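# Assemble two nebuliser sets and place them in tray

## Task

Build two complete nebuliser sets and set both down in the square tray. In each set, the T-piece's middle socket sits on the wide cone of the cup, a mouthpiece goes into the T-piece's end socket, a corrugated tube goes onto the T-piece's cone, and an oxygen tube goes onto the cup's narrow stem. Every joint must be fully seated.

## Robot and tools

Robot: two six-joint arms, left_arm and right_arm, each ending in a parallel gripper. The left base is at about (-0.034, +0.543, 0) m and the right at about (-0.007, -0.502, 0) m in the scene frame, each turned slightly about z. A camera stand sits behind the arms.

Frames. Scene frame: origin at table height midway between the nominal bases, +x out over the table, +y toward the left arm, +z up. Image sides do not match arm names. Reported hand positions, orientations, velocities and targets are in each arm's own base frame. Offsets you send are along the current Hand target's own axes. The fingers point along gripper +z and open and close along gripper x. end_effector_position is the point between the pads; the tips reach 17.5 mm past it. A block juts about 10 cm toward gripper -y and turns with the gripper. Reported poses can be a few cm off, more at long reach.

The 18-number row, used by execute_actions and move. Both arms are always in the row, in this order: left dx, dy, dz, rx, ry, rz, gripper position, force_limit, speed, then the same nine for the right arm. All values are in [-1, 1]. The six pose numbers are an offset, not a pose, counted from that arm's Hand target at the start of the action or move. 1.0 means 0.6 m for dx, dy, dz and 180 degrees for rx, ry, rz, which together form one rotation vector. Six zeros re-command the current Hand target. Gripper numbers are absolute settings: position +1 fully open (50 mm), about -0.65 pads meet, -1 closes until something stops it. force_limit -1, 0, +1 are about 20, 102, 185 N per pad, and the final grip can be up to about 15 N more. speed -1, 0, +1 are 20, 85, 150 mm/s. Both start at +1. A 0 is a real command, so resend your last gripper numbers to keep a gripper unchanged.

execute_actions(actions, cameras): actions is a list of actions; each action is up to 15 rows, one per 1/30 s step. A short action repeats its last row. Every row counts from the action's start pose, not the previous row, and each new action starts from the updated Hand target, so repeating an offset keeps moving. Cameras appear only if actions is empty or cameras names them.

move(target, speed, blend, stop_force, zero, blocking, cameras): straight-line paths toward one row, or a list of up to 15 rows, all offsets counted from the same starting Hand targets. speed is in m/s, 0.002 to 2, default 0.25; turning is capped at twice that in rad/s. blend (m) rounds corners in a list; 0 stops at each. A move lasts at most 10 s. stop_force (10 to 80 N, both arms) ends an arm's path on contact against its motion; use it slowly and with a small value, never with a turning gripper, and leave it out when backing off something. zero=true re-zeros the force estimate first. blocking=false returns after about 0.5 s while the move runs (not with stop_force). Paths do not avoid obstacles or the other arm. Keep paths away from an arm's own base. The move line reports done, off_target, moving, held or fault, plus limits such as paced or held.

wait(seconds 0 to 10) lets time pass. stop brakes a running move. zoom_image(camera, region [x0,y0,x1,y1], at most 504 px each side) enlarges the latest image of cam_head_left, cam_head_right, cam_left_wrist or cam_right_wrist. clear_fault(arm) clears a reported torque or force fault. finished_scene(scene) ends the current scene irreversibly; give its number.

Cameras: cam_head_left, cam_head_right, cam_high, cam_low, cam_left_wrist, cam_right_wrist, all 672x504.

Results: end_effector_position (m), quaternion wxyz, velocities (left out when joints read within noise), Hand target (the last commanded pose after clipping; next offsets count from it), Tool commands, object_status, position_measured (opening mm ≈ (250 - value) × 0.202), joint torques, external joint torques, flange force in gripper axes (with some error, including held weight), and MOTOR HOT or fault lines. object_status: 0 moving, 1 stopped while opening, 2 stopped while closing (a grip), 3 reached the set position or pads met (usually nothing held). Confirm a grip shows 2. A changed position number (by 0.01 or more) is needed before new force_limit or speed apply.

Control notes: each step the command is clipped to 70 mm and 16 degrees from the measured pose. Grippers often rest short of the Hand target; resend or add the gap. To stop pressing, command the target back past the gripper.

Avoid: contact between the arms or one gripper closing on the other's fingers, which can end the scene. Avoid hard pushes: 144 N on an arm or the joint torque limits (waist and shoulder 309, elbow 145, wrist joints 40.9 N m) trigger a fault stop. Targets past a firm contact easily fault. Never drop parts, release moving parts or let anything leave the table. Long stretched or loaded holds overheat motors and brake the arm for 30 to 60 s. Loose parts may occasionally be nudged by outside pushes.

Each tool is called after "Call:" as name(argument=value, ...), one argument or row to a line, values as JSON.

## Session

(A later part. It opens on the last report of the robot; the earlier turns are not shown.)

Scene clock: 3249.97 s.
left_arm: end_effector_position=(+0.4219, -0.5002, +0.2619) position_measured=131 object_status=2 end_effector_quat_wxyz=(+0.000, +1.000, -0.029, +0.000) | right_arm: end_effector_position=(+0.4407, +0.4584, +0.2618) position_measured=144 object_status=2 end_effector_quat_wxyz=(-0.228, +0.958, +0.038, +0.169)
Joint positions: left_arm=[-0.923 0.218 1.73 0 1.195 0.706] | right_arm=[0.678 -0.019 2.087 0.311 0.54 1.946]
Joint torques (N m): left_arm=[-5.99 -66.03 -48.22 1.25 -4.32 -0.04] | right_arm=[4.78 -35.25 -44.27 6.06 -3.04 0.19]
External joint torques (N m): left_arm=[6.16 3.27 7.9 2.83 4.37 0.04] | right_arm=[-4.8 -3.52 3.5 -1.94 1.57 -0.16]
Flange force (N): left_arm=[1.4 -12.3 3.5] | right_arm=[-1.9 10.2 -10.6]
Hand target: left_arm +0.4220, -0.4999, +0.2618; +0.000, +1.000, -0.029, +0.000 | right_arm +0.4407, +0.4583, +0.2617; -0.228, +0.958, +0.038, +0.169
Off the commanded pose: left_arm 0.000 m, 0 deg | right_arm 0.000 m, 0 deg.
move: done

Call:
move(
  target=[
    [0,0,0,0,0,0,0.5,0.4,-0.7,0,0,0,0,0,0,-1,0.5,-0.7],
    [0,0,-0.2167,0,0,0,0.5,0.4,-0.7,0,0,0,0,0,0,-1,0.5,-0.7],
    [-0.1448,-0.0501,-0.2167,-0.0025,-0.0884,-0.5013,0.9,0.4,-0.7,0,0,0,0,0,0,-1,0.5,-0.7],
    [-0.2799,-0.0740,0.1030,0.0049,0.1705,0.9670,0.9,0.4,-0.7,0,0,0,0,0,0,-1,0.5,-0.7],
  ],
  speed=[0.2,0.3,0.6,0.6],
  blend=[0,0.02,0.03,0],
  cameras=["cam_left_wrist","cam_right_wrist","cam_high"],
)

Scene clock: 3263.30 s.
left_arm: end_effector_position=(+0.2568, -0.4458, +0.2001) position_measured=18 object_status=3 end_effector_quat_wxyz=(+0.000, +0.000, +0.985, -0.173) | right_arm: end_effector_position=(+0.4407, +0.4583, +0.2617) position_measured=144 object_status=2 end_effector_quat_wxyz=(-0.228, +0.958, +0.038, +0.169)
Joint positions: left_arm=[-1.013 -0.069 2.202 -0.275 0.73 -2.403] | right_arm=[0.678 -0.019 2.087 0.311 0.54 1.946]
Joint torques (N m): left_arm=[1.77 -31.75 -37.27 3.3 -1.26 -0.19] | right_arm=[-2.1 -37.5 -39.84 3.9 -1.34 0.03]
External joint torques (N m): left_arm=[-1.76 2.12 0.18 -0.26 0.43 0.19] | right_arm=[1.94 -1.06 -0.95 0.23 -0.14 0]
Flange force (N): left_arm=[0.6 -3.4 3.2] | right_arm=[-1.8 -3.5 -0.8]
Hand target: left_arm +0.2568, -0.4458, +0.2001; +0.000, +0.000, +0.985, -0.173 | right_arm +0.4407, +0.4583, +0.2617; -0.228, +0.958, +0.038, +0.169
Off the commanded pose: left_arm 0.000 m, 0 deg | right_arm 0.000 m, 0 deg.
move: done; blend cut to 0 m at target 3
Images, in order (width x height): cam_high 672x504, cam_left_wrist 672x504, cam_right_wrist 672x504.

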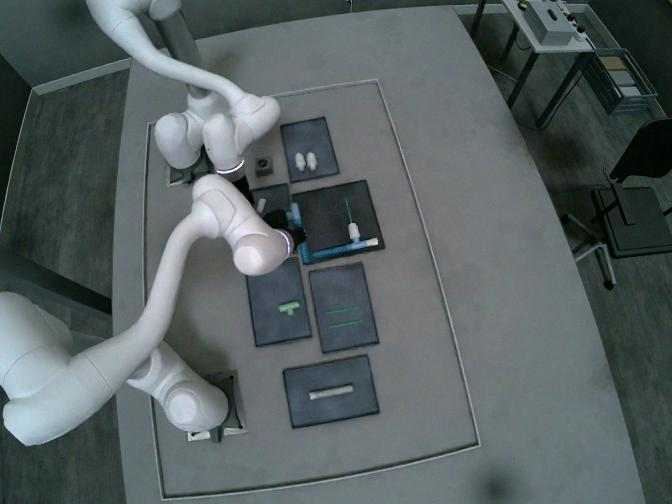

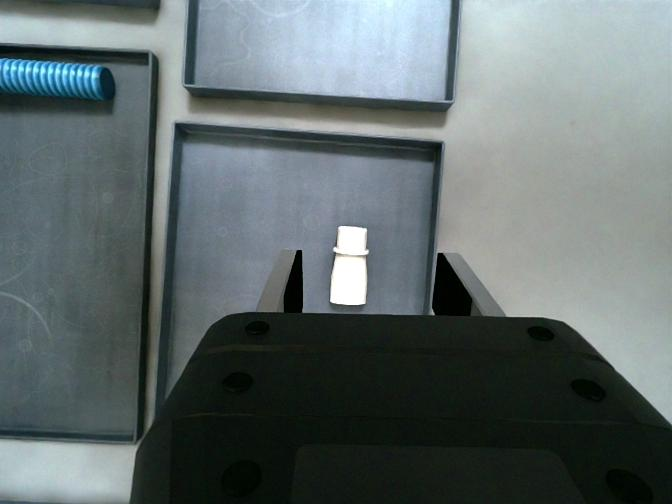

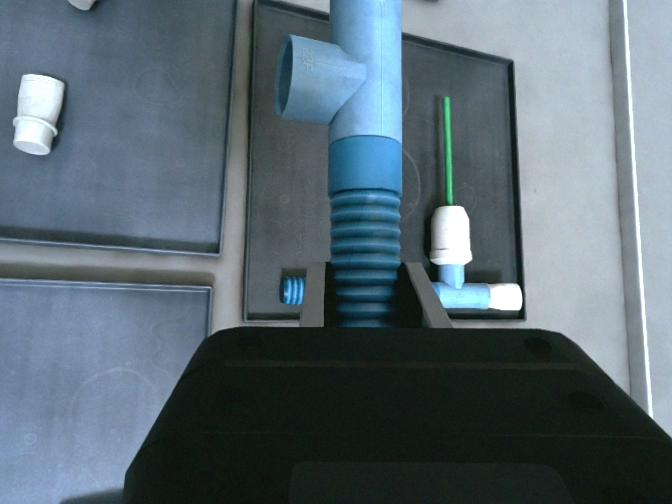

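Call:
move(
  target=[
    [-0.0005,0.0845,0.2177,0,0.0051,0.0141,0.9,0.4,-0.7,0,0,0,0,0,0,-1,0.5,-0.7],
    [-0.0005,0.1037,0.2702,0,0.0051,0.0141,0.9,0.4,-0.7,0,0,0,0,0,0,-1,0.5,-0.7],
    [-0.0005,0.1037,0.2702,0,0.0051,0.0141,-1,0.4,-0.7,0,0,0,0,0,0,-1,0.5,-0.7],
    [-0.0005,0.0047,-0.0017,0,0.0051,0.0141,-1,0.4,-0.7,0,0,0,0,0,0,-1,0.5,-0.7],
    [-0.2792,-0.0275,-0.1038,-0.0261,0.0057,0.018,-1,0.4,-0.7,0,0,0,0,0,0,-1,0.5,-0.7],
  ],
  speed=[0.3,0.1,0.1,0.25,0.3],
  blend=[0.01,0,0,0.03,0],
  cameras=["cam_left_wrist","cam_right_wrist"],
)

Call:
zoom_image(
  camera="cam_left_wrist",
  region=[266, 60, 466, 320],
)

Scene clock: 3298.53 s.
left_arm: end_effector_position=(+0.4244, -0.4401, +0.2642) position_measured=127 object_status=2 end_effector_quat_wxyz=(-0.004, +0.029, +0.991, -0.133) | right_arm: end_effector_position=(+0.4407, +0.4583, +0.2617) position_measured=144 object_status=2 end_effector_quat_wxyz=(-0.228, +0.958, +0.038, +0.169)
Joint positions: left_arm=[-0.765 0.081 1.906 -0.242 0.994 -2.16] | right_arm=[0.678 -0.019 2.087 0.311 0.54 1.946]
Joint torques (N m): left_arm=[2.1 -51.29 -40.19 3.49 -0.9 -0.15] | right_arm=[-2.18 -37.49 -39.75 3.92 -1.35 0.03]
External joint torques (N m): left_arm=[-2.21 3.39 0.31 -0.26 0.4 0.15] | right_arm=[2.36 -1.74 -1.16 0.23 -0.13 -0.01]
Flange force (N): left_arm=[-1.6 -4.7 3.5] | right_arm=[-2.5 -4.1 -1.8]
Hand target: left_arm +0.4244, -0.4401, +0.2642; -0.004, +0.029, +0.991, -0.133 | right_arm +0.4407, +0.4583, +0.2617; -0.228, +0.958, +0.038, +0.169
Off the commanded pose: left_arm 0.000 m, 0 deg | right_arm 0.000 m, 0 deg.
move: done
Images, in order (width x height): cam_left_wrist 672x504, cam_right_wrist 672x504.

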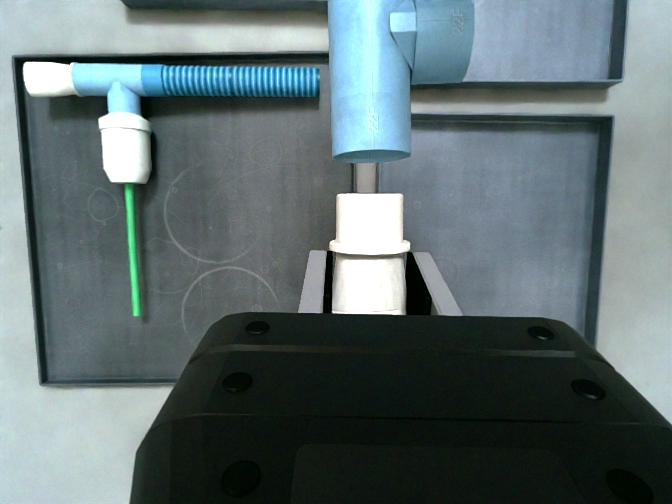

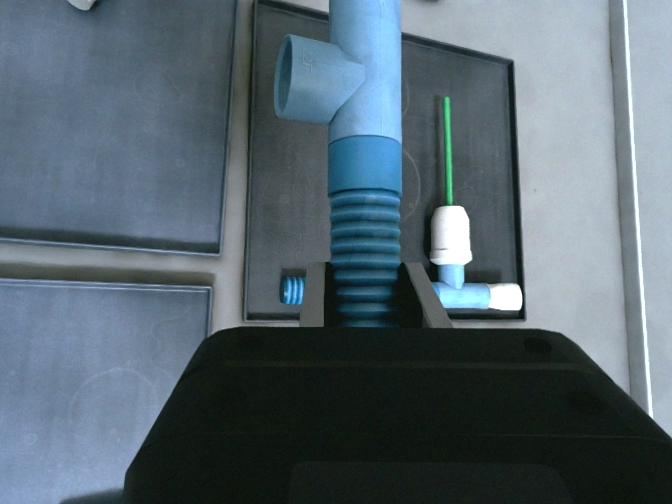

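Scaled by 1.938 from the camera's 672x504 image, which has a finer 960x720 frame.

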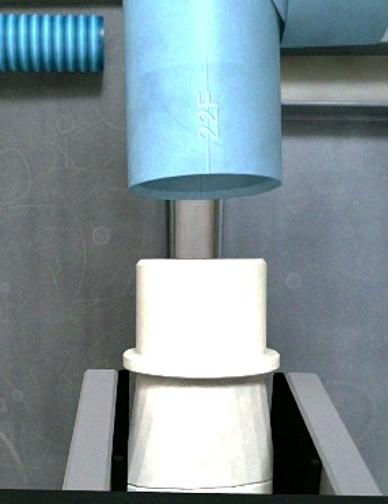

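Call:
wait(
  seconds=0,
  cameras=["cam_low"],
)

Call:
zoom_image(
  camera="cam_low",
  region=[100, 150, 200, 190],
)

Call:
zoom_image(
  camera="cam_low",
  region=[150, 155, 195, 188],
)

Scene clock: 3327.73 s.
left_arm: end_effector_position=(+0.4244, -0.4401, +0.2642) position_measured=127 object_status=2 end_effector_quat_wxyz=(-0.004, +0.029, +0.991, -0.133) | right_arm: end_effector_position=(+0.4407, +0.4583, +0.2617) position_measured=144 object_status=2 end_effector_quat_wxyz=(-0.228, +0.958, +0.038, +0.169)
Joint positions: left_arm=[-0.765 0.081 1.906 -0.242 0.994 -2.16] | right_arm=[0.678 -0.019 2.087 0.311 0.54 1.946]
Joint torques (N m): left_arm=[1.91 -50.53 -40.31 3.52 -0.92 -0.14] | right_arm=[-2.24 -37.82 -39.74 3.94 -1.4 0.04]
External joint torques (N m): left_arm=[-2.25 2.56 0.48 -0.3 0.43 0.14] | right_arm=[2.41 -1.27 -1.13 0.19 -0.07 -0.02]
Flange force (N): left_arm=[-0.3 -4.0 2.9] | right_arm=[-2.2 -4.4 -1.2]
Hand target: left_arm +0.4244, -0.4401, +0.2642; -0.004, +0.029, +0.991, -0.133 | right_arm +0.4407, +0.4583, +0.2617; -0.228, +0.958, +0.038, +0.169
Tool commands: left_gripper/position=-1.0 left_gripper/force_limit=+0.4 left_gripper/speed=-0.7 right_gripper/position=-1.0 right_gripper/force_limit=+0.5 right_gripper/speed=-0.7
Off the commanded pose: left_arm 0.000 m, 0 deg | right_arm 0.000 m, 0 deg.
Images, in order (width x height): cam_low 672x504.

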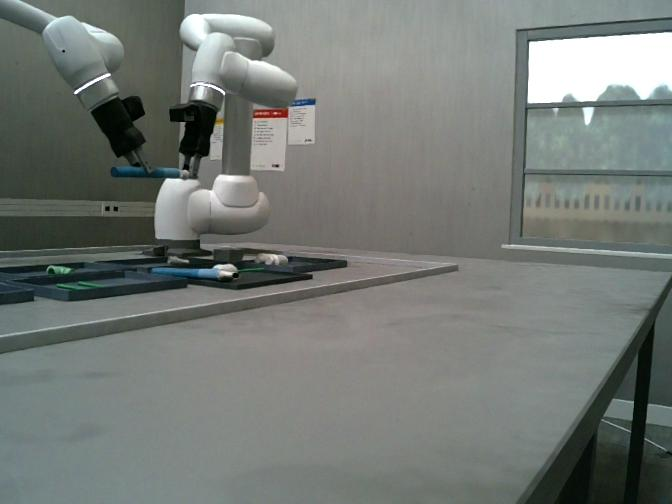

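Scaled by 5.040 from the camera's 672x504 image, which has a finer 960x720 frame.

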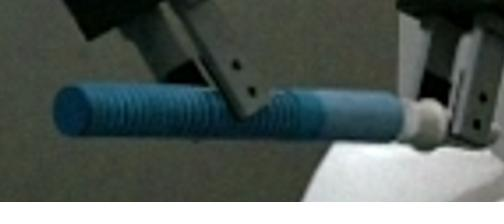

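Scaled by 11.200 from the camera's 672x504 image, which has a finer 960x720 frame.

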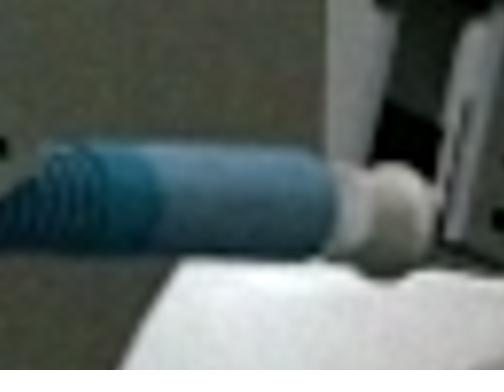

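Call:
move(
  target=[0.00242,-0.01308,0.00272,0,-0.0019,-0.00697,-1,0.4,-0.7,0,0,0,0,0,0,-1,0.5,-0.7],
  speed=0.05,
  cameras=["cam_left_wrist"],
)

Call:
zoom_image(
  camera="cam_left_wrist",
  region=[306, 110, 436, 270],
)

Scene clock: 3342.03 s.
left_arm: end_effector_position=(+0.4225, -0.4480, +0.2647) position_measured=127 object_status=2 end_effector_quat_wxyz=(-0.003, +0.018, +0.991, -0.133) | right_arm: end_effector_position=(+0.4407, +0.4583, +0.2617) position_measured=144 object_status=2 end_effector_quat_wxyz=(-0.228, +0.958, +0.038, +0.169)
Joint positions: left_arm=[-0.779 0.084 1.901 -0.235 0.987 -2.2] | right_arm=[0.678 -0.019 2.087 0.311 0.54 1.946]
Joint torques (N m): left_arm=[1.61 -50.94 -40.31 3.55 -0.96 -0.12] | right_arm=[-2.14 -37.54 -39.77 3.88 -1.34 0.11]
External joint torques (N m): left_arm=[-1.83 2.48 0.44 -0.29 0.45 0.12] | right_arm=[1.96 -0.94 -1.12 0.27 -0.14 -0.08]
Flange force (N): left_arm=[-0.6 -3.5 2.6] | right_arm=[-1.3 -3.4 -0.6]
Hand target: left_arm +0.4225, -0.4480, +0.2647; -0.003, +0.018, +0.991, -0.133 | right_arm +0.4407, +0.4583, +0.2617; -0.228, +0.958, +0.038, +0.169
Off the commanded pose: left_arm 0.000 m, 0 deg | right_arm 0.000 m, 0 deg.
move: done
Images, in order (width x height): cam_left_wrist 672x504.

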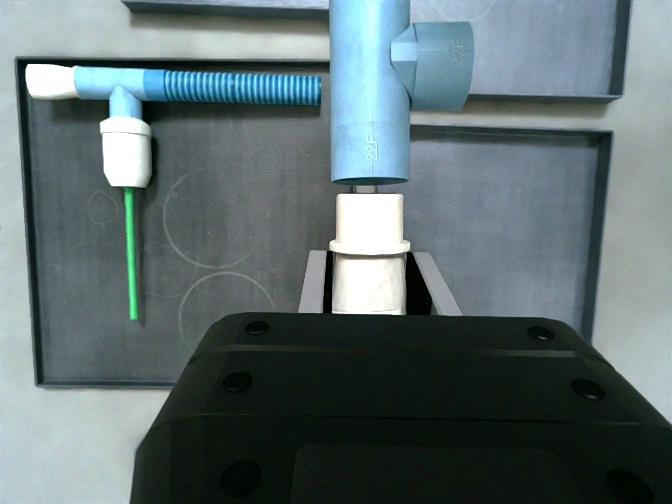

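Scaled by 3.150 from the camera's 672x504 image, which has a finer 960x720 frame.

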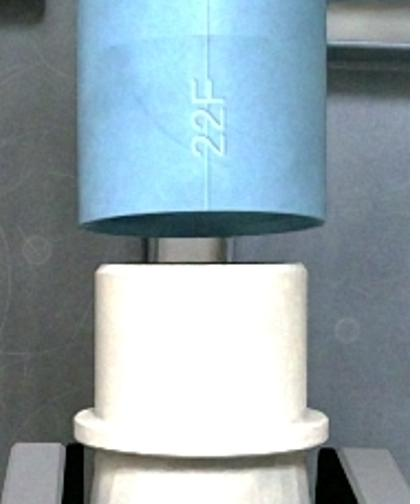

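Call:
move(
  target=[0.0004,-0.0161,0.0044,0,0,0,-1,0.4,-0.7,0,0,0,0,0,0,-1,0.5,-0.7],
  speed=0.014,
  stop_force=22,
  cameras=["cam_left_wrist"],
)

Call:
zoom_image(
  camera="cam_left_wrist",
  region=[306, 110, 436, 270],
)

Scene clock: 3347.70 s.
left_arm: end_effector_position=(+0.4219, -0.4580, +0.2647) position_measured=127 object_status=2 end_effector_quat_wxyz=(-0.003, +0.018, +0.991, -0.133) | right_arm: end_effector_position=(+0.4407, +0.4583, +0.2617) position_measured=144 object_status=2 end_effector_quat_wxyz=(-0.228, +0.958, +0.038, +0.169)
Joint positions: left_arm=[-0.792 0.094 1.891 -0.232 0.985 -2.214] | right_arm=[0.678 -0.019 2.087 0.311 0.54 1.946]
Joint torques (N m): left_arm=[-3.67 -50.43 -42.25 1.54 -2.16 -0.1] | right_arm=[1.32 -38.09 -44.71 5.35 -3.26 0.28]
External joint torques (N m): left_arm=[3.55 1.08 2.4 1.72 1.63 0.1] | right_arm=[-1.41 -0.6 3.89 -1.21 1.78 -0.25]
Flange force (N): left_arm=[-2.8 5.9 -1.4] | right_arm=[-3.4 5.4 -4.6]
Hand target: left_arm +0.4219, -0.4580, +0.2647; -0.003, +0.018, +0.991, -0.133 | right_arm +0.4407, +0.4583, +0.2617; -0.228, +0.958, +0.038, +0.169
Off the commanded pose: left_arm 0.000 m, 0 deg | right_arm 0.000 m, 0 deg.
move: done
Images, in order (width x height): cam_left_wrist 672x504.

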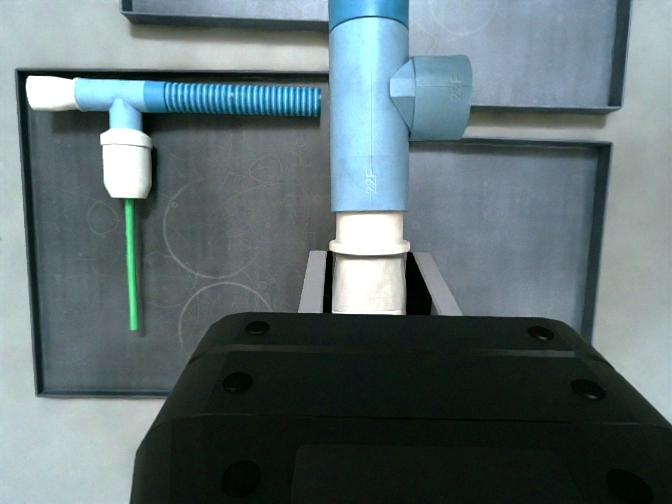

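Scaled by 3.150 from the camera's 672x504 image, which has a finer 960x720 frame.

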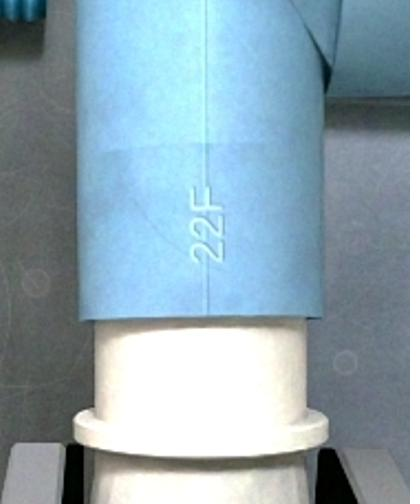

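Call:
move(
  target=[0,-0.0225,0.0062,0,0,0,-1,0.4,-0.7,0,0,0,0,0,0,-1,0.5,-0.7],
  speed=0.014,
  stop_force=60,
  zero=false,
  cameras=["cam_left_wrist"],
)

Call:
zoom_image(
  camera="cam_left_wrist",
  region=[306, 110, 436, 270],
)

Scene clock: 3352.17 s.
left_arm: end_effector_position=(+0.4214, -0.4696, +0.2645) position_measured=127 object_status=2 end_effector_quat_wxyz=(-0.003, +0.018, +0.991, -0.132) | right_arm: end_effector_position=(+0.4408, +0.4582, +0.2617) position_measured=144 object_status=2 end_effector_quat_wxyz=(-0.227, +0.958, +0.038, +0.169)
Joint positions: left_arm=[-0.807 0.106 1.877 -0.229 0.984 -2.231] | right_arm=[0.678 -0.019 2.087 0.311 0.54 1.946]
Joint torques (N m): left_arm=[-30.21 -46.94 -61.58 -9.38 -12.18 0.05] | right_arm=[25.81 -36.06 -66.19 13.16 -10.53 0.73]
External joint torques (N m): left_arm=[30.42 -4.48 21.36 12.7 11.63 -0.05] | right_arm=[-25.77 -3.07 25.31 -9.02 9.06 -0.7]
Flange force (N): left_arm=[-4.9 62.0 -19.4] | right_arm=[-5.6 57.9 -30.7]
Hand target: left_arm +0.4214, -0.4696, +0.2645; -0.003, +0.018, +0.991, -0.132 (not the last commanded pose) | right_arm +0.4407, +0.4583, +0.2617; -0.228, +0.958, +0.038, +0.169
Off the commanded pose: left_arm 0.002 m, 0 deg | right_arm 0.000 m, 0 deg.
move: contact (left_arm)
Images, in order (width x height): cam_left_wrist 672x504.

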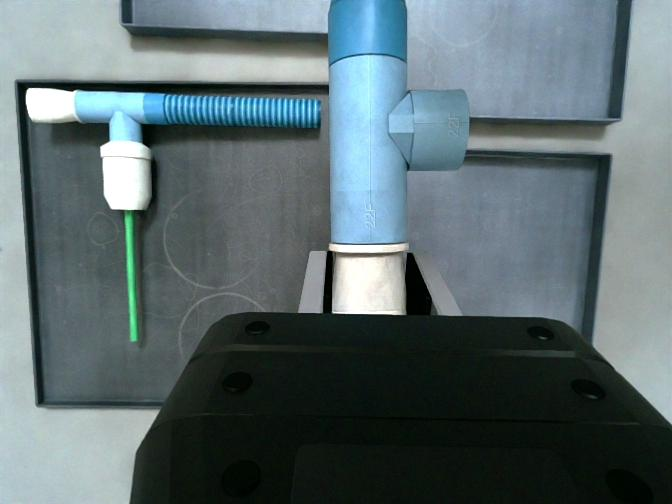

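Scaled by 3.150 from the camera's 672x504 image, which has a finer 960x720 frame.

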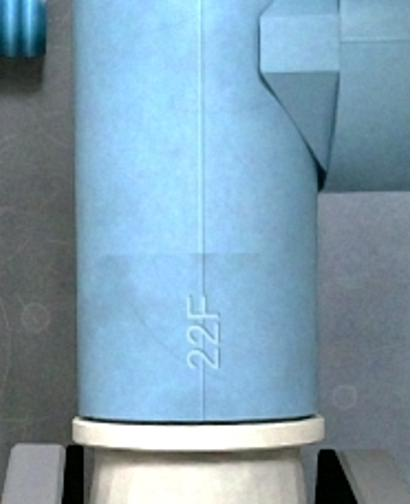

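Call:
move(
  target=[0,-0.0113,0.0031,0,0,0,-1,0.4,-0.7,0,0,0,0,0,0,-1,0.5,-0.7],
  speed=0.014,
  stop_force=80,
  zero=false,
  cameras=["cam_left_wrist"],
)

Call:
zoom_image(
  camera="cam_left_wrist",
  region=[306, 180, 436, 310],
)

Scene clock: 3357.33 s.
left_arm: end_effector_position=(+0.4213, -0.4706, +0.2645) position_measured=127 object_status=2 end_effector_quat_wxyz=(-0.003, +0.018, +0.991, -0.132) | right_arm: end_effector_position=(+0.4407, +0.4583, +0.2617) position_measured=144 object_status=2 end_effector_quat_wxyz=(-0.228, +0.958, +0.038, +0.169)
Joint positions: left_arm=[-0.808 0.107 1.876 -0.229 0.984 -2.232] | right_arm=[0.678 -0.019 2.087 0.311 0.54 1.946]
Joint torques (N m): left_arm=[-36.93 -45.61 -67.24 -12.09 -15.03 0.03] | right_arm=[32.27 -34.75 -70.88 15.08 -11.98 0.74]
External joint torques (N m): left_arm=[36.56 -5.29 27.27 15.36 14.49 -0.03] | right_arm=[-32.52 -4.18 29.95 -10.94 10.49 -0.72]
Flange force (N): left_arm=[-4.2 76.5 -22.8] | right_arm=[-5.2 71.3 -37.7]
Hand target: left_arm +0.4213, -0.4706, +0.2645; -0.003, +0.018, +0.991, -0.132 (not the last commanded pose) | right_arm +0.4407, +0.4583, +0.2617; -0.228, +0.958, +0.038, +0.169
Off the commanded pose: left_arm 0.006 m, 0 deg | right_arm 0.000 m, 0 deg.
move: contact (left_arm)
Images, in order (width x height): cam_left_wrist 672x504.

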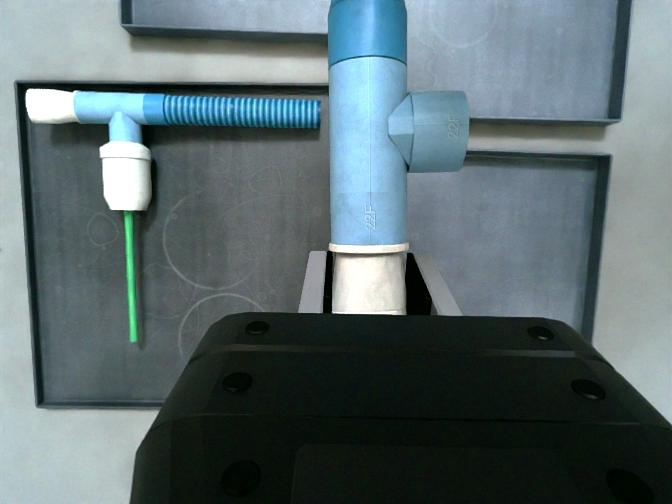

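Scaled by 3.877 from the camera's 672x504 image, which has a finer 960x720 frame.

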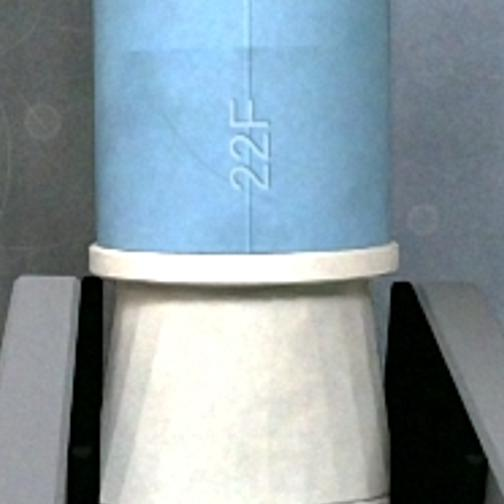

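Call:
move(
  target=[0,0.00354,-0.00097,0,0,0,-1,0.4,-0.7,0,0,0,0,0,0,-1,0.5,-0.7],
  speed=0.03,
)

Scene clock: 3406.10 s.
left_arm: end_effector_position=(+0.4214, -0.4685, +0.2646) position_measured=127 object_status=2 end_effector_quat_wxyz=(-0.003, +0.018, +0.991, -0.133) | right_arm: end_effector_position=(+0.4408, +0.4584, +0.2618) position_measured=144 object_status=2 end_effector_quat_wxyz=(-0.228, +0.958, +0.038, +0.169)
Joint positions: left_arm=[-0.806 0.105 1.879 -0.23 0.984 -2.229] | right_arm=[0.678 -0.019 2.087 0.311 0.54 1.946]
Joint torques (N m): left_arm=[-9.75 -49.27 -43.85 -0.81 -3.47 -0.11] | right_arm=[4.4 -39.37 -51.48 7.16 -5.87 0.78]
External joint torques (N m): left_arm=[9.76 -1.5 3.73 4.12 2.92 0.11] | right_arm=[-4.41 0.37 10.58 -3.02 4.39 -0.76]
Flange force (N): left_arm=[-5.5 16.0 -7.5] | right_arm=[-6.9 15.7 -8.5]
Hand target: left_arm +0.4214, -0.4684, +0.2645; -0.003, +0.018, +0.991, -0.132 | right_arm +0.4407, +0.4583, +0.2617; -0.228, +0.958, +0.038, +0.169
Off the commanded pose: left_arm 0.000 m, 0 deg | right_arm 0.000 m, 0 deg.
move: done

Call:
move(
  target=[
    [0,0.0008,-0.0002,0,0,0,-1,0.4,-0.7,0,0,0,0,0,0,0.5,0.5,-0.7],
    [0,0.0008,-0.0002,0,0,0,-1,0.4,-0.7,0,0,-0.25,0,0,0,0.5,0.5,-0.7],
    [-0.0923,-0.1534,-0.0415,0,0.133,0.4895,-1,0.4,-0.7,0.0273,0.1137,-0.3613,0,0,0,0.5,0.5,-0.7],
    [-0.0923,-0.1534,-0.0415,0,0.133,0.4895,-1,0.4,-0.7,0.0273,0.1658,-0.1463,0.2963,0.2176,-0.3434,0.5,0.5,-0.7],
  ],
  speed=[0.1,0.25,0.4,0.5],
  blend=[0,0.01,0.02,0],
  cameras=["cam_right_wrist","cam_left_wrist","cam_high"],
)

Scene clock: 3420.00 s.
left_arm: end_effector_position=(+0.4737, -0.5526, +0.3127) position_measured=127 object_status=2 end_effector_quat_wxyz=(-0.096, +0.721, +0.680, -0.091) | right_arm: end_effector_position=(+0.4441, +0.3299, +0.2990) position_measured=78 object_status=3 end_effector_quat_wxyz=(+0.491, -0.509, -0.492, -0.508)
Joint positions: left_arm=[-0.836 0.395 1.413 -0.186 1.526 -0.75] | right_arm=[0.012 0.193 2.348 1.607 1.543 -0.971]
Joint torques (N m): left_arm=[1.66 -84.79 -41.92 3.78 0.25 -0.12] | right_arm=[-2 -47.99 -27.78 1.48 2.77 0.08]
External joint torques (N m): left_arm=[-1.46 3.43 0.74 -0.25 0.37 0.12] | right_arm=[1.9 -0.79 -0.8 0.17 -0.24 0]
Flange force (N): left_arm=[-3.9 2.2 1.2] | right_arm=[2.0 0.2 5.0]
Hand target: left_arm +0.4737, -0.5526, +0.3127; -0.096, +0.721, +0.680, -0.091 | right_arm +0.4442, +0.3300, +0.2989; +0.491, -0.509, -0.492, -0.508
Off the commanded pose: left_arm 0.000 m, 0 deg | right_arm 0.000 m, 0 deg.
move: done
Images, in order (width x height): cam_high 672x504, cam_left_wrist 672x504, cam_right_wrist 672x504.

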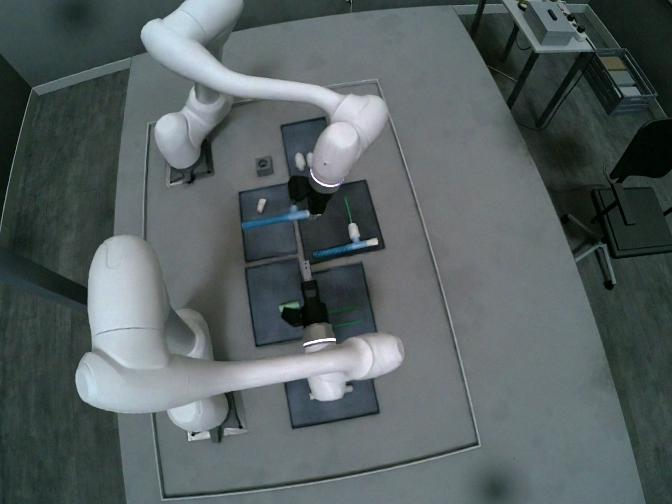

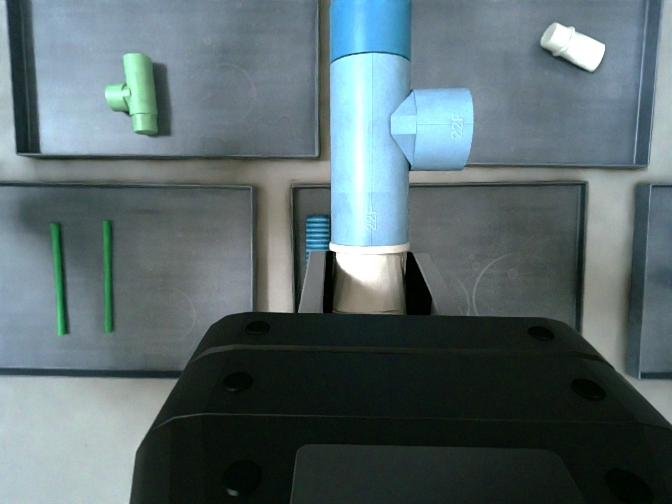

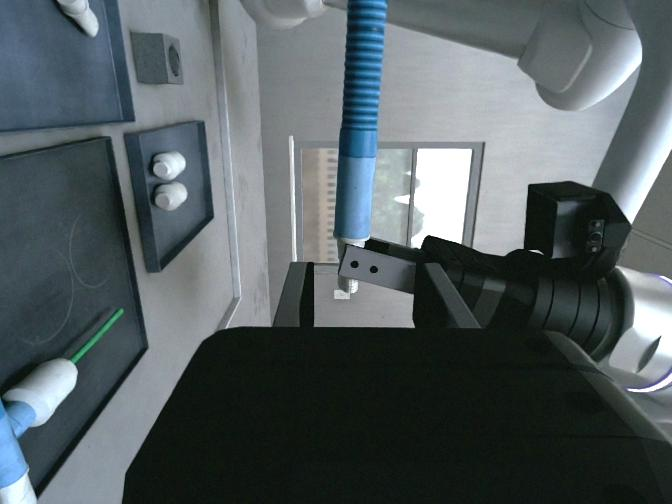

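Call:
zoom_image(
  camera="cam_right_wrist",
  region=[300, 0, 440, 300],
)

Call:
zoom_image(
  camera="cam_left_wrist",
  region=[316, 60, 496, 270],
)

Scaled by 1.680 from the camera's 672x504 image, which has a finer 960x720 frame.

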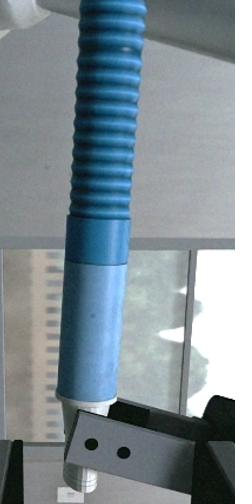

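Scaled by 2.400 from the camera's 672x504 image, which has a finer 960x720 frame.

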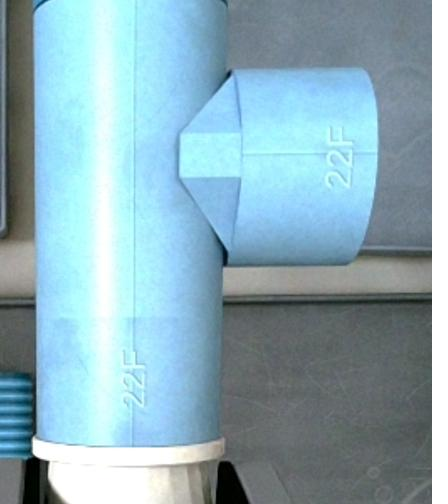

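Call:
move(
  target=[
    [0,0,0,-0.0153,-0.0242,0.0065,-1,0.4,-0.7,0.003,-0.0095,0.12,0,0,0,0.5,0.5,-0.7],
    [0,0,0,-0.0153,-0.0242,0.0065,-1,0.4,-0.7,0.003,-0.0095,0.2738,0,0,0,0.5,0.5,-0.7],
  ],
  speed=[0.25,0.12],
  blend=[0.02,0],
  cameras=["cam_right_wrist","cam_left_wrist"],
)

Call:
zoom_image(
  camera="cam_right_wrist",
  region=[276, 60, 456, 340],
)

Call:
zoom_image(
  camera="cam_left_wrist",
  region=[316, 60, 496, 270],
)

Scene clock: 3471.67 s.
left_arm: end_effector_position=(+0.4737, -0.5526, +0.3127) position_measured=127 object_status=2 end_effector_quat_wxyz=(-0.052, +0.726, +0.677, -0.103) | right_arm: end_effector_position=(+0.4440, +0.4943, +0.3003) position_measured=78 object_status=3 end_effector_quat_wxyz=(+0.491, -0.509, -0.492, -0.508)
Joint positions: left_arm=[-0.827 0.355 1.466 -0.209 1.429 -0.717] | right_arm=[0.367 0.246 2.269 1.9 1.338 -0.983]
Joint torques (N m): left_arm=[1.66 -80.87 -42.08 3.68 -0.04 -0.13] | right_arm=[-2.24 -54.68 -29.27 0.69 2.78 0.11]
External joint torques (N m): left_arm=[-1.61 3.14 0.55 -0.22 0.4 0.13] | right_arm=[2.3 -1.6 -1.07 0.15 -0.22 -0.03]
Flange force (N): left_arm=[-3.9 2.0 1.3] | right_arm=[3.3 -2.1 4.9]
Hand target: left_arm +0.4737, -0.5526, +0.3127; -0.052, +0.726, +0.677, -0.103 | right_arm +0.4440, +0.4943, +0.3003; +0.491, -0.509, -0.492, -0.508
Off the commanded pose: left_arm 0.000 m, 0 deg | right_arm 0.000 m, 0 deg.
move: done
Images, in order (width x height): cam_left_wrist 672x504, cam_right_wrist 672x504.

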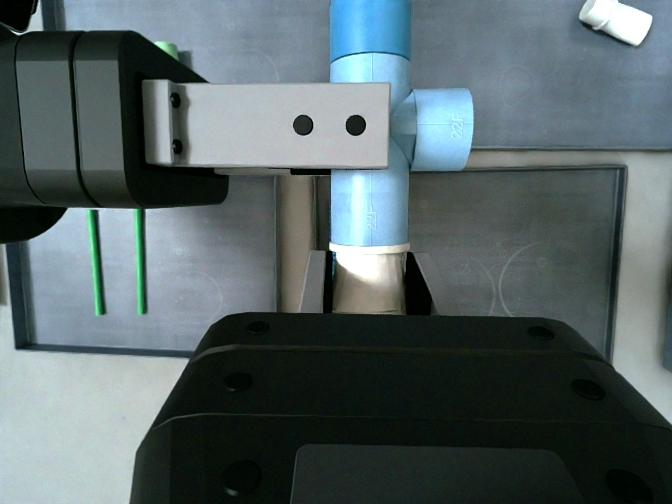

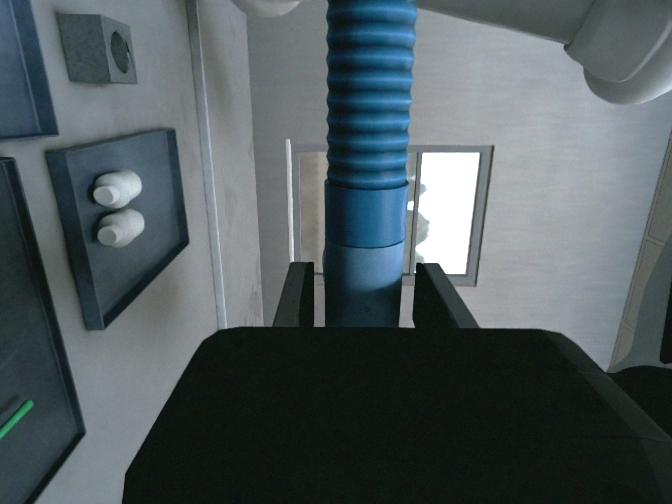

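Scaled by 1.800 from the camera's 672x504 image, which has a finer 960x720 frame.

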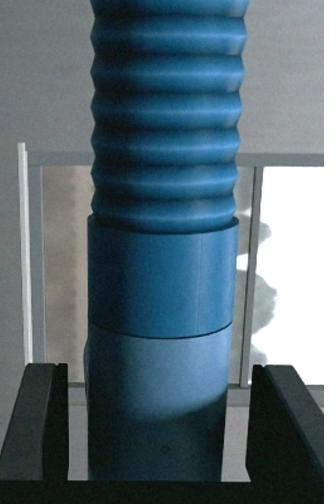

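Scaled by 2.400 from the camera's 672x504 image, which has a finer 960x720 frame.

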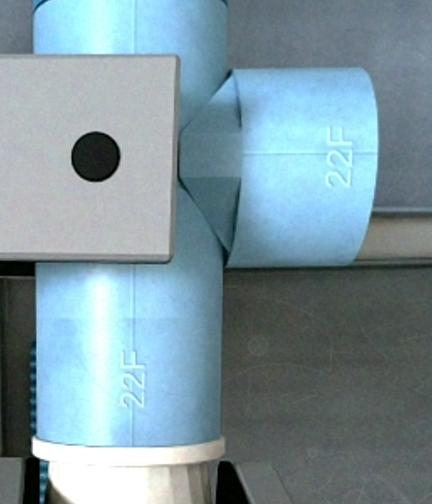

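Call:
move(
  target=[
    [0,0,0,0,0,0,-1,0.4,-0.7,-0.0015,0,0,0,0,0,0.5,0.5,-0.7],
    [0,0,0,0,0,0,-1,0.4,-0.7,-0.0015,0,0,0,0,0,-1,0.5,-0.7],
  ],
  speed=0.05,
)

Scene clock: 3478.37 s.
left_arm: end_effector_position=(+0.4737, -0.5526, +0.3127) position_measured=127 object_status=2 end_effector_quat_wxyz=(-0.052, +0.726, +0.677, -0.103) | right_arm: end_effector_position=(+0.4440, +0.4943, +0.2994) position_measured=133 object_status=2 end_effector_quat_wxyz=(+0.491, -0.509, -0.492, -0.508)
Joint positions: left_arm=[-0.827 0.355 1.466 -0.209 1.429 -0.717] | right_arm=[0.367 0.247 2.27 1.901 1.339 -0.984]
Joint torques (N m): left_arm=[1.87 -80.84 -41.99 3.67 -0.11 -0.17] | right_arm=[-2.08 -55.21 -29.31 0.76 2.87 0.08]
External joint torques (N m): left_arm=[-1.72 3.04 0.51 -0.21 0.49 0.17] | right_arm=[1.96 -0.57 -0.84 0.09 -0.33 0]
Flange force (N): left_arm=[-3.9 1.9 1.1] | right_arm=[1.6 -1.0 4.6]
Hand target: left_arm +0.4737, -0.5526, +0.3127; -0.052, +0.726, +0.677, -0.103 | right_arm +0.4440, +0.4943, +0.2994; +0.491, -0.509, -0.492, -0.508
Off the commanded pose: left_arm 0.000 m, 0 deg | right_arm 0.000 m, 0 deg.
move: done

Call:
move(
  target=[
    [0,0,0,0,0,0,0.6,0.4,-0.7,0,0,0,0,0,0,-1,0.5,-0.7],
    [0,0,-0.2,0,0,0,0.6,0.4,-0.7,0,0,0,0,0,0,-1,0.5,-0.7],
    [0.3637,0.0067,-0.1458,-0.005,-0.053,-0.2571,1,0.4,-0.7,0,0,0,0,0,0,-1,0.5,-0.7],
    [0.6698,0.0660,0.1235,-0.0101,-0.1059,-0.5142,1,0.4,-0.7,0,0,0,0,0,0,-1,0.5,-0.7],
  ],
  speed=[0.2,0.25,0.5,0.5],
  blend=[0,0.02,0.05,0],
  cameras=["cam_left_wrist","cam_right_wrist","cam_low"],
)

Scene clock: 3505.10 s.
left_arm: end_effector_position=(+0.5204, -0.1606, +0.2003) position_measured=3 object_status=3 end_effector_quat_wxyz=(+0.001, -0.009, +0.991, -0.130) | right_arm: end_effector_position=(+0.4440, +0.4943, +0.2994) position_measured=133 object_status=2 end_effector_quat_wxyz=(+0.491, -0.509, -0.492, -0.508)
Joint positions: left_arm=[-0.229 0.076 2.04 -0.306 0.983 -1.652] | right_arm=[0.367 0.247 2.27 1.901 1.339 -0.984]
Joint torques (N m): left_arm=[1.55 -46.71 -36.98 3.15 -0.55 -0.12] | right_arm=[-2.04 -55.17 -29.47 0.76 2.84 0.1]
External joint torques (N m): left_arm=[-1.67 2.22 0.32 -0.34 0.47 0.12] | right_arm=[2.08 -1.1 -0.79 0.07 -0.28 -0.02]
Flange force (N): left_arm=[-2.2 -2.6 2.5] | right_arm=[2.5 -1.8 4.5]
Hand target: left_arm +0.5204, -0.1605, +0.2003; +0.001, -0.009, +0.991, -0.130 | right_arm +0.4440, +0.4943, +0.2994; +0.491, -0.509, -0.492, -0.508
Off the commanded pose: left_arm 0.000 m, 0 deg | right_arm 0.000 m, 0 deg.
move: done; blend cut to 0 m at target 3
Images, in order (width x height): cam_low 672x504, cam_left_wrist 672x504, cam_right_wrist 672x504.

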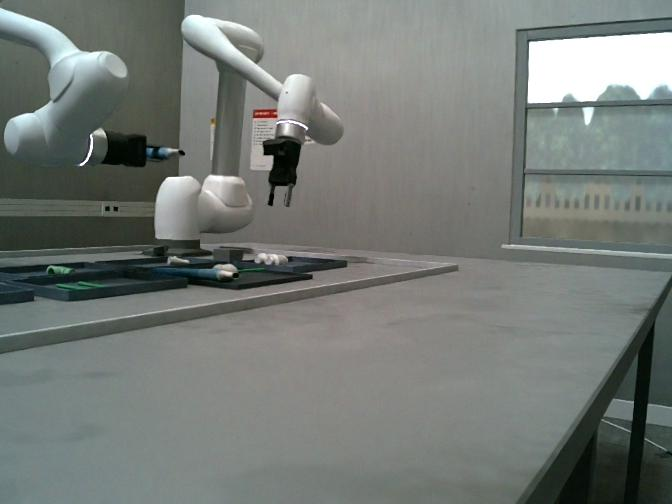

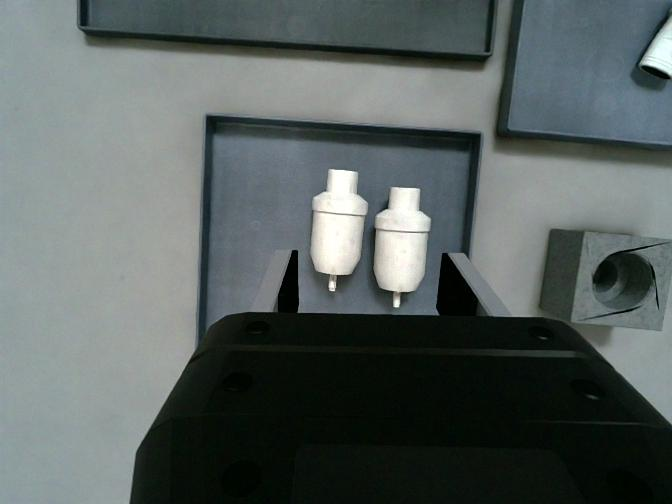

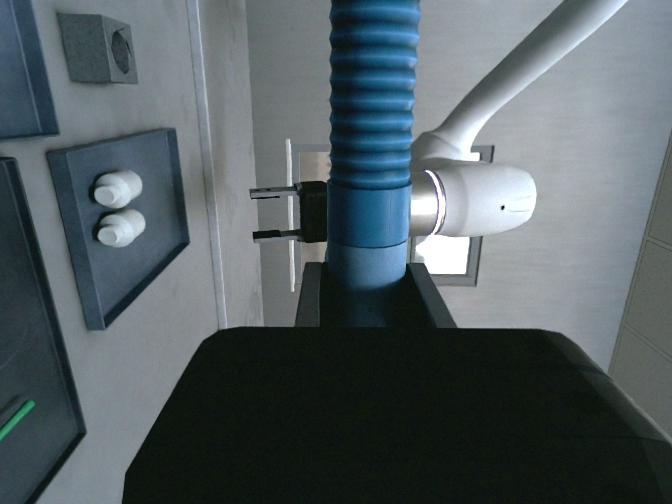

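Call:
move(
  target=[
    [0.0685,0.0605,0.2,0,0.0063,0.0236,0.8,0.4,-0.8,0,0,0,0,0,0,-1,0.5,-0.7],
    [0.0685,0.0799,0.2724,0,0.0063,0.0236,0.8,0.4,-0.8,0,0,0,0,0,0,-1,0.5,-0.7],
  ],
  speed=[0.3,0.08],
  blend=[0.01,0],
  cameras=["cam_left_wrist"],
)

Scene clock: 3549.67 s.
left_arm: end_effector_position=(+0.4792, -0.1572, +0.0300) position_measured=32 object_status=3 end_effector_quat_wxyz=(-0.004, +0.029, +0.991, -0.130) | right_arm: end_effector_position=(+0.4440, +0.4943, +0.2994) position_measured=133 object_status=2 end_effector_quat_wxyz=(+0.491, -0.509, -0.492, -0.508)
Joint positions: left_arm=[-0.239 0.243 2.244 -0.433 0.653 -1.405] | right_arm=[0.367 0.247 2.27 1.901 1.339 -0.984]
Joint torques (N m): left_arm=[1.67 -52.36 -25.24 2.25 -0.3 -0.16] | right_arm=[-2.33 -54.95 -29.42 0.75 2.86 0.11]
External joint torques (N m): left_arm=[-1.76 2.16 0.13 -0.37 0.43 0.16] | right_arm=[2 -1.03 -0.78 0.12 -0.31 -0.04]
Flange force (N): left_arm=[-1.9 -2.3 4.2] | right_arm=[2.3 -1.7 4.4]
Hand target: left_arm +0.4792, -0.1572, +0.0300; -0.004, +0.029, +0.991, -0.130 | right_arm +0.4440, +0.4943, +0.2994; +0.491, -0.509, -0.492, -0.508
Off the commanded pose: left_arm 0.000 m, 0 deg | right_arm 0.000 m, 0 deg.
move: done
Images, in order (width x height): cam_left_wrist 672x504.

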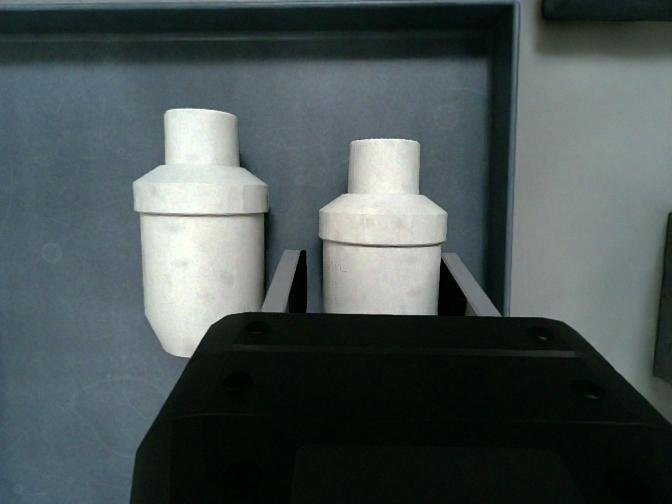

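Call:
move(
  target=[
    [0.0038,0,0,0,0,0,0.8,0.4,-0.8,0,0,0,0,0,0,-1,0.5,-0.7],
    [0.0038,0,0,0,0,0,-1,0.4,-0.8,0,0,0,0,0,0,-1,0.5,-0.7],
    [0.0038,-0.0733,-0.2737,0,0,0,-1,0.4,-0.8,0,0,0,0,0,0,-1,0.5,-0.7],
    [0.0590,-0.5875,-0.3227,-0.0222,0,0,-1,0.4,-0.8,0,0,0,0,0,0,-1,0.5,-0.7],
  ],
  speed=[0.05,0.05,0.2,0.3],
  blend=[0,0,0.05,0],
  cameras=["cam_left_wrist","cam_low","cam_right_wrist"],
)

Call:
zoom_image(
  camera="cam_left_wrist",
  region=[286, 0, 466, 320],
)

Scene clock: 3567.60 s.
left_arm: end_effector_position=(+0.4268, -0.4450, +0.3082) position_measured=70 object_status=2 end_effector_quat_wxyz=(-0.003, +0.029, +0.995, -0.096) | right_arm: end_effector_position=(+0.4440, +0.4943, +0.2994) position_measured=133 object_status=2 end_effector_quat_wxyz=(+0.491, -0.509, -0.492, -0.508)
Joint positions: left_arm=[-0.796 0.079 1.814 -0.158 1.124 -2.248] | right_arm=[0.367 0.247 2.27 1.901 1.339 -0.984]
Joint torques (N m): left_arm=[1.95 -52.05 -41.89 3.86 -0.85 -0.17] | right_arm=[-1.92 -55.1 -29.41 0.77 2.83 0.13]
External joint torques (N m): left_arm=[-2.13 2.56 0.44 -0.27 0.42 0.17] | right_arm=[1.96 -0.97 -0.79 0.06 -0.27 -0.05]
Flange force (N): left_arm=[-0.5 -4.1 2.1] | right_arm=[2.2 -1.5 4.3]
Hand target: left_arm +0.4267, -0.4450, +0.3082; -0.003, +0.029, +0.995, -0.096 | right_arm +0.4440, +0.4943, +0.2994; +0.491, -0.509, -0.492, -0.508
Off the commanded pose: left_arm 0.000 m, 0 deg | right_arm 0.000 m, 0 deg.
move: done
Images, in order (width x height): cam_low 672x504, cam_left_wrist 672x504, cam_right_wrist 672x504.

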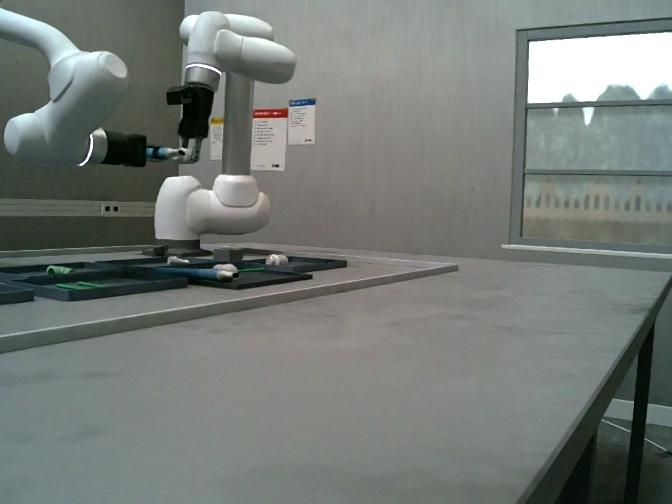

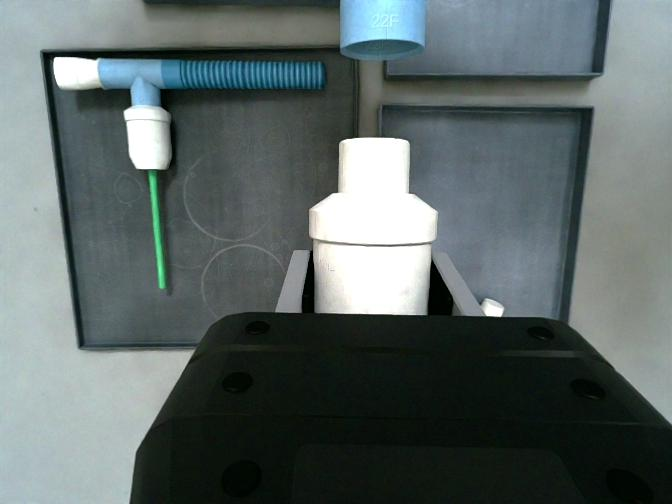

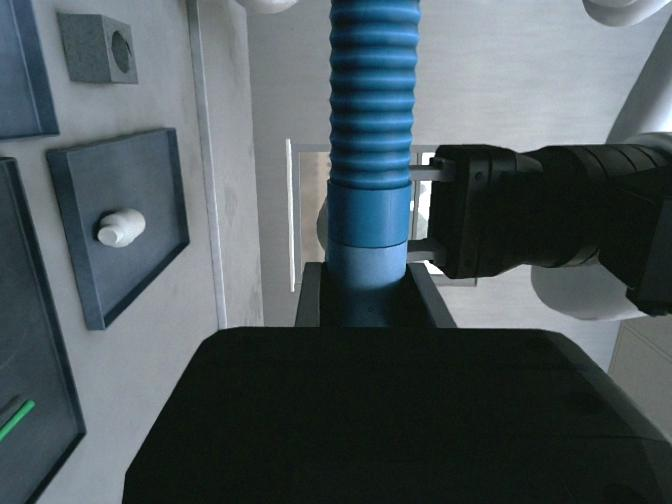

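Scaled by 1.575 from the camera's 672x504 image, which has a finer 960x720 frame.

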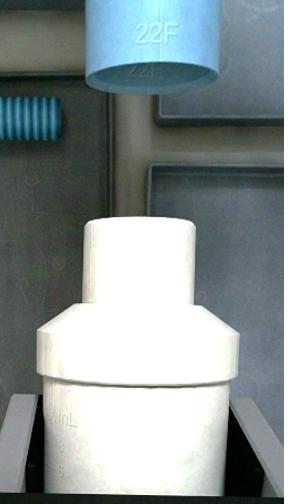

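Call:
zoom_image(
  camera="cam_left_wrist",
  region=[326, 0, 446, 80],
)

Call:
zoom_image(
  camera="cam_low",
  region=[140, 130, 220, 180],
)

Scaled by 4.200 from the camera's 672x504 image, which has a finer 960x720 frame.

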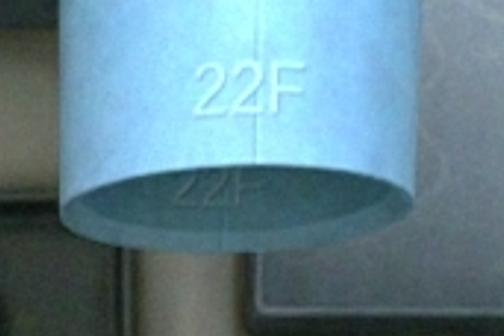

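Scaled by 6.300 from the camera's 672x504 image, which has a finer 960x720 frame.

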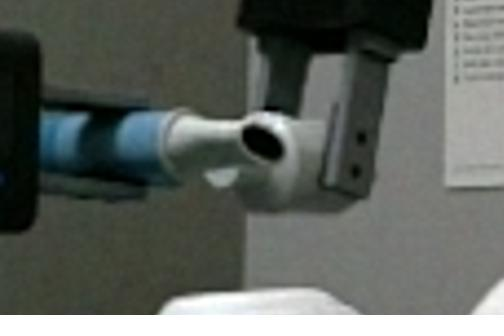

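Call:
move(
  target=[0.00475,0.0002,0.0011,0,-0.0011,-0.0055,-1,0.4,-0.8,-0.004,0,0,0,0.0394,0,-1,0.5,-0.7],
  speed=0.08,
  cameras=["cam_left_wrist"],
)

Call:
zoom_image(
  camera="cam_left_wrist",
  region=[326, 0, 446, 80],
)

Call:
zoom_image(
  camera="cam_left_wrist",
  region=[296, 120, 456, 320],
)

Scene clock: 3599.63 s.
left_arm: end_effector_position=(+0.4239, -0.4449, +0.3076) position_measured=70 object_status=2 end_effector_quat_wxyz=(-0.002, +0.021, +0.995, -0.096) | right_arm: end_effector_position=(+0.4440, +0.4943, +0.2970) position_measured=133 object_status=2 end_effector_quat_wxyz=(+0.521, -0.477, -0.461, -0.538)
Joint positions: left_arm=[-0.8 0.075 1.82 -0.155 1.119 -2.271] | right_arm=[0.371 0.316 2.287 1.982 1.474 -1.077]
Joint torques (N m): left_arm=[1.72 -51.47 -41.83 3.86 -0.88 -0.14] | right_arm=[-2.25 -59.49 -26.34 0.47 2.98 0.08]
External joint torques (N m): left_arm=[-1.83 2.77 0.5 -0.26 0.44 0.14] | right_arm=[2.48 -0.9 -0.77 0.06 -0.29 -0.01]
Flange force (N): left_arm=[-0.8 -3.9 2.2] | right_arm=[1.5 -1.7 5.6]
Hand target: left_arm +0.4239, -0.4449, +0.3076; -0.002, +0.021, +0.995, -0.096 | right_arm +0.4440, +0.4943, +0.2970; +0.521, -0.477, -0.461, -0.538
Off the commanded pose: left_arm 0.000 m, 0 deg | right_arm 0.000 m, 0 deg.
move: done
Images, in order (width x height): cam_left_wrist 672x504.

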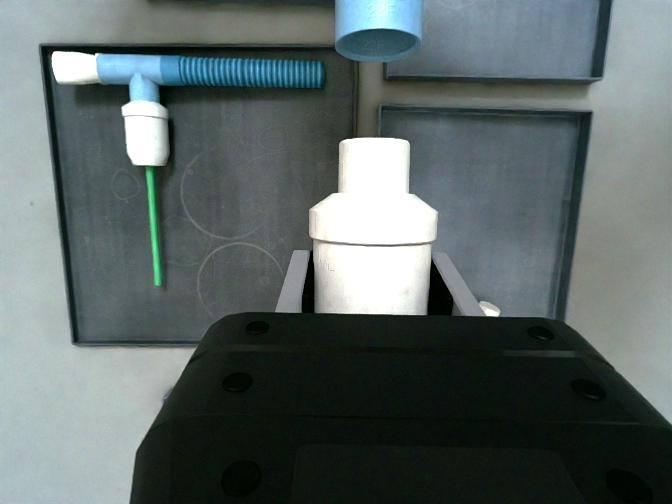

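Scaled by 4.200 from the camera's 672x504 image, which has a finer 960x720 frame.

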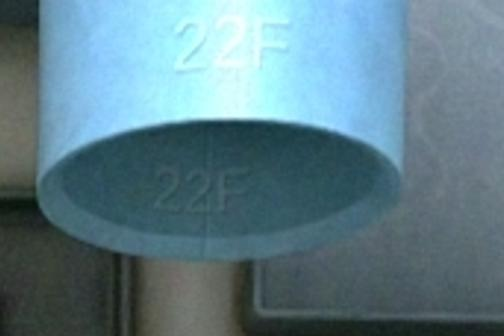

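Scaled by 2.520 from the camera's 672x504 image, which has a finer 960x720 frame.

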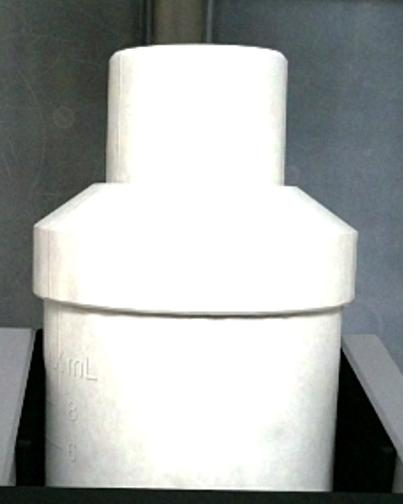

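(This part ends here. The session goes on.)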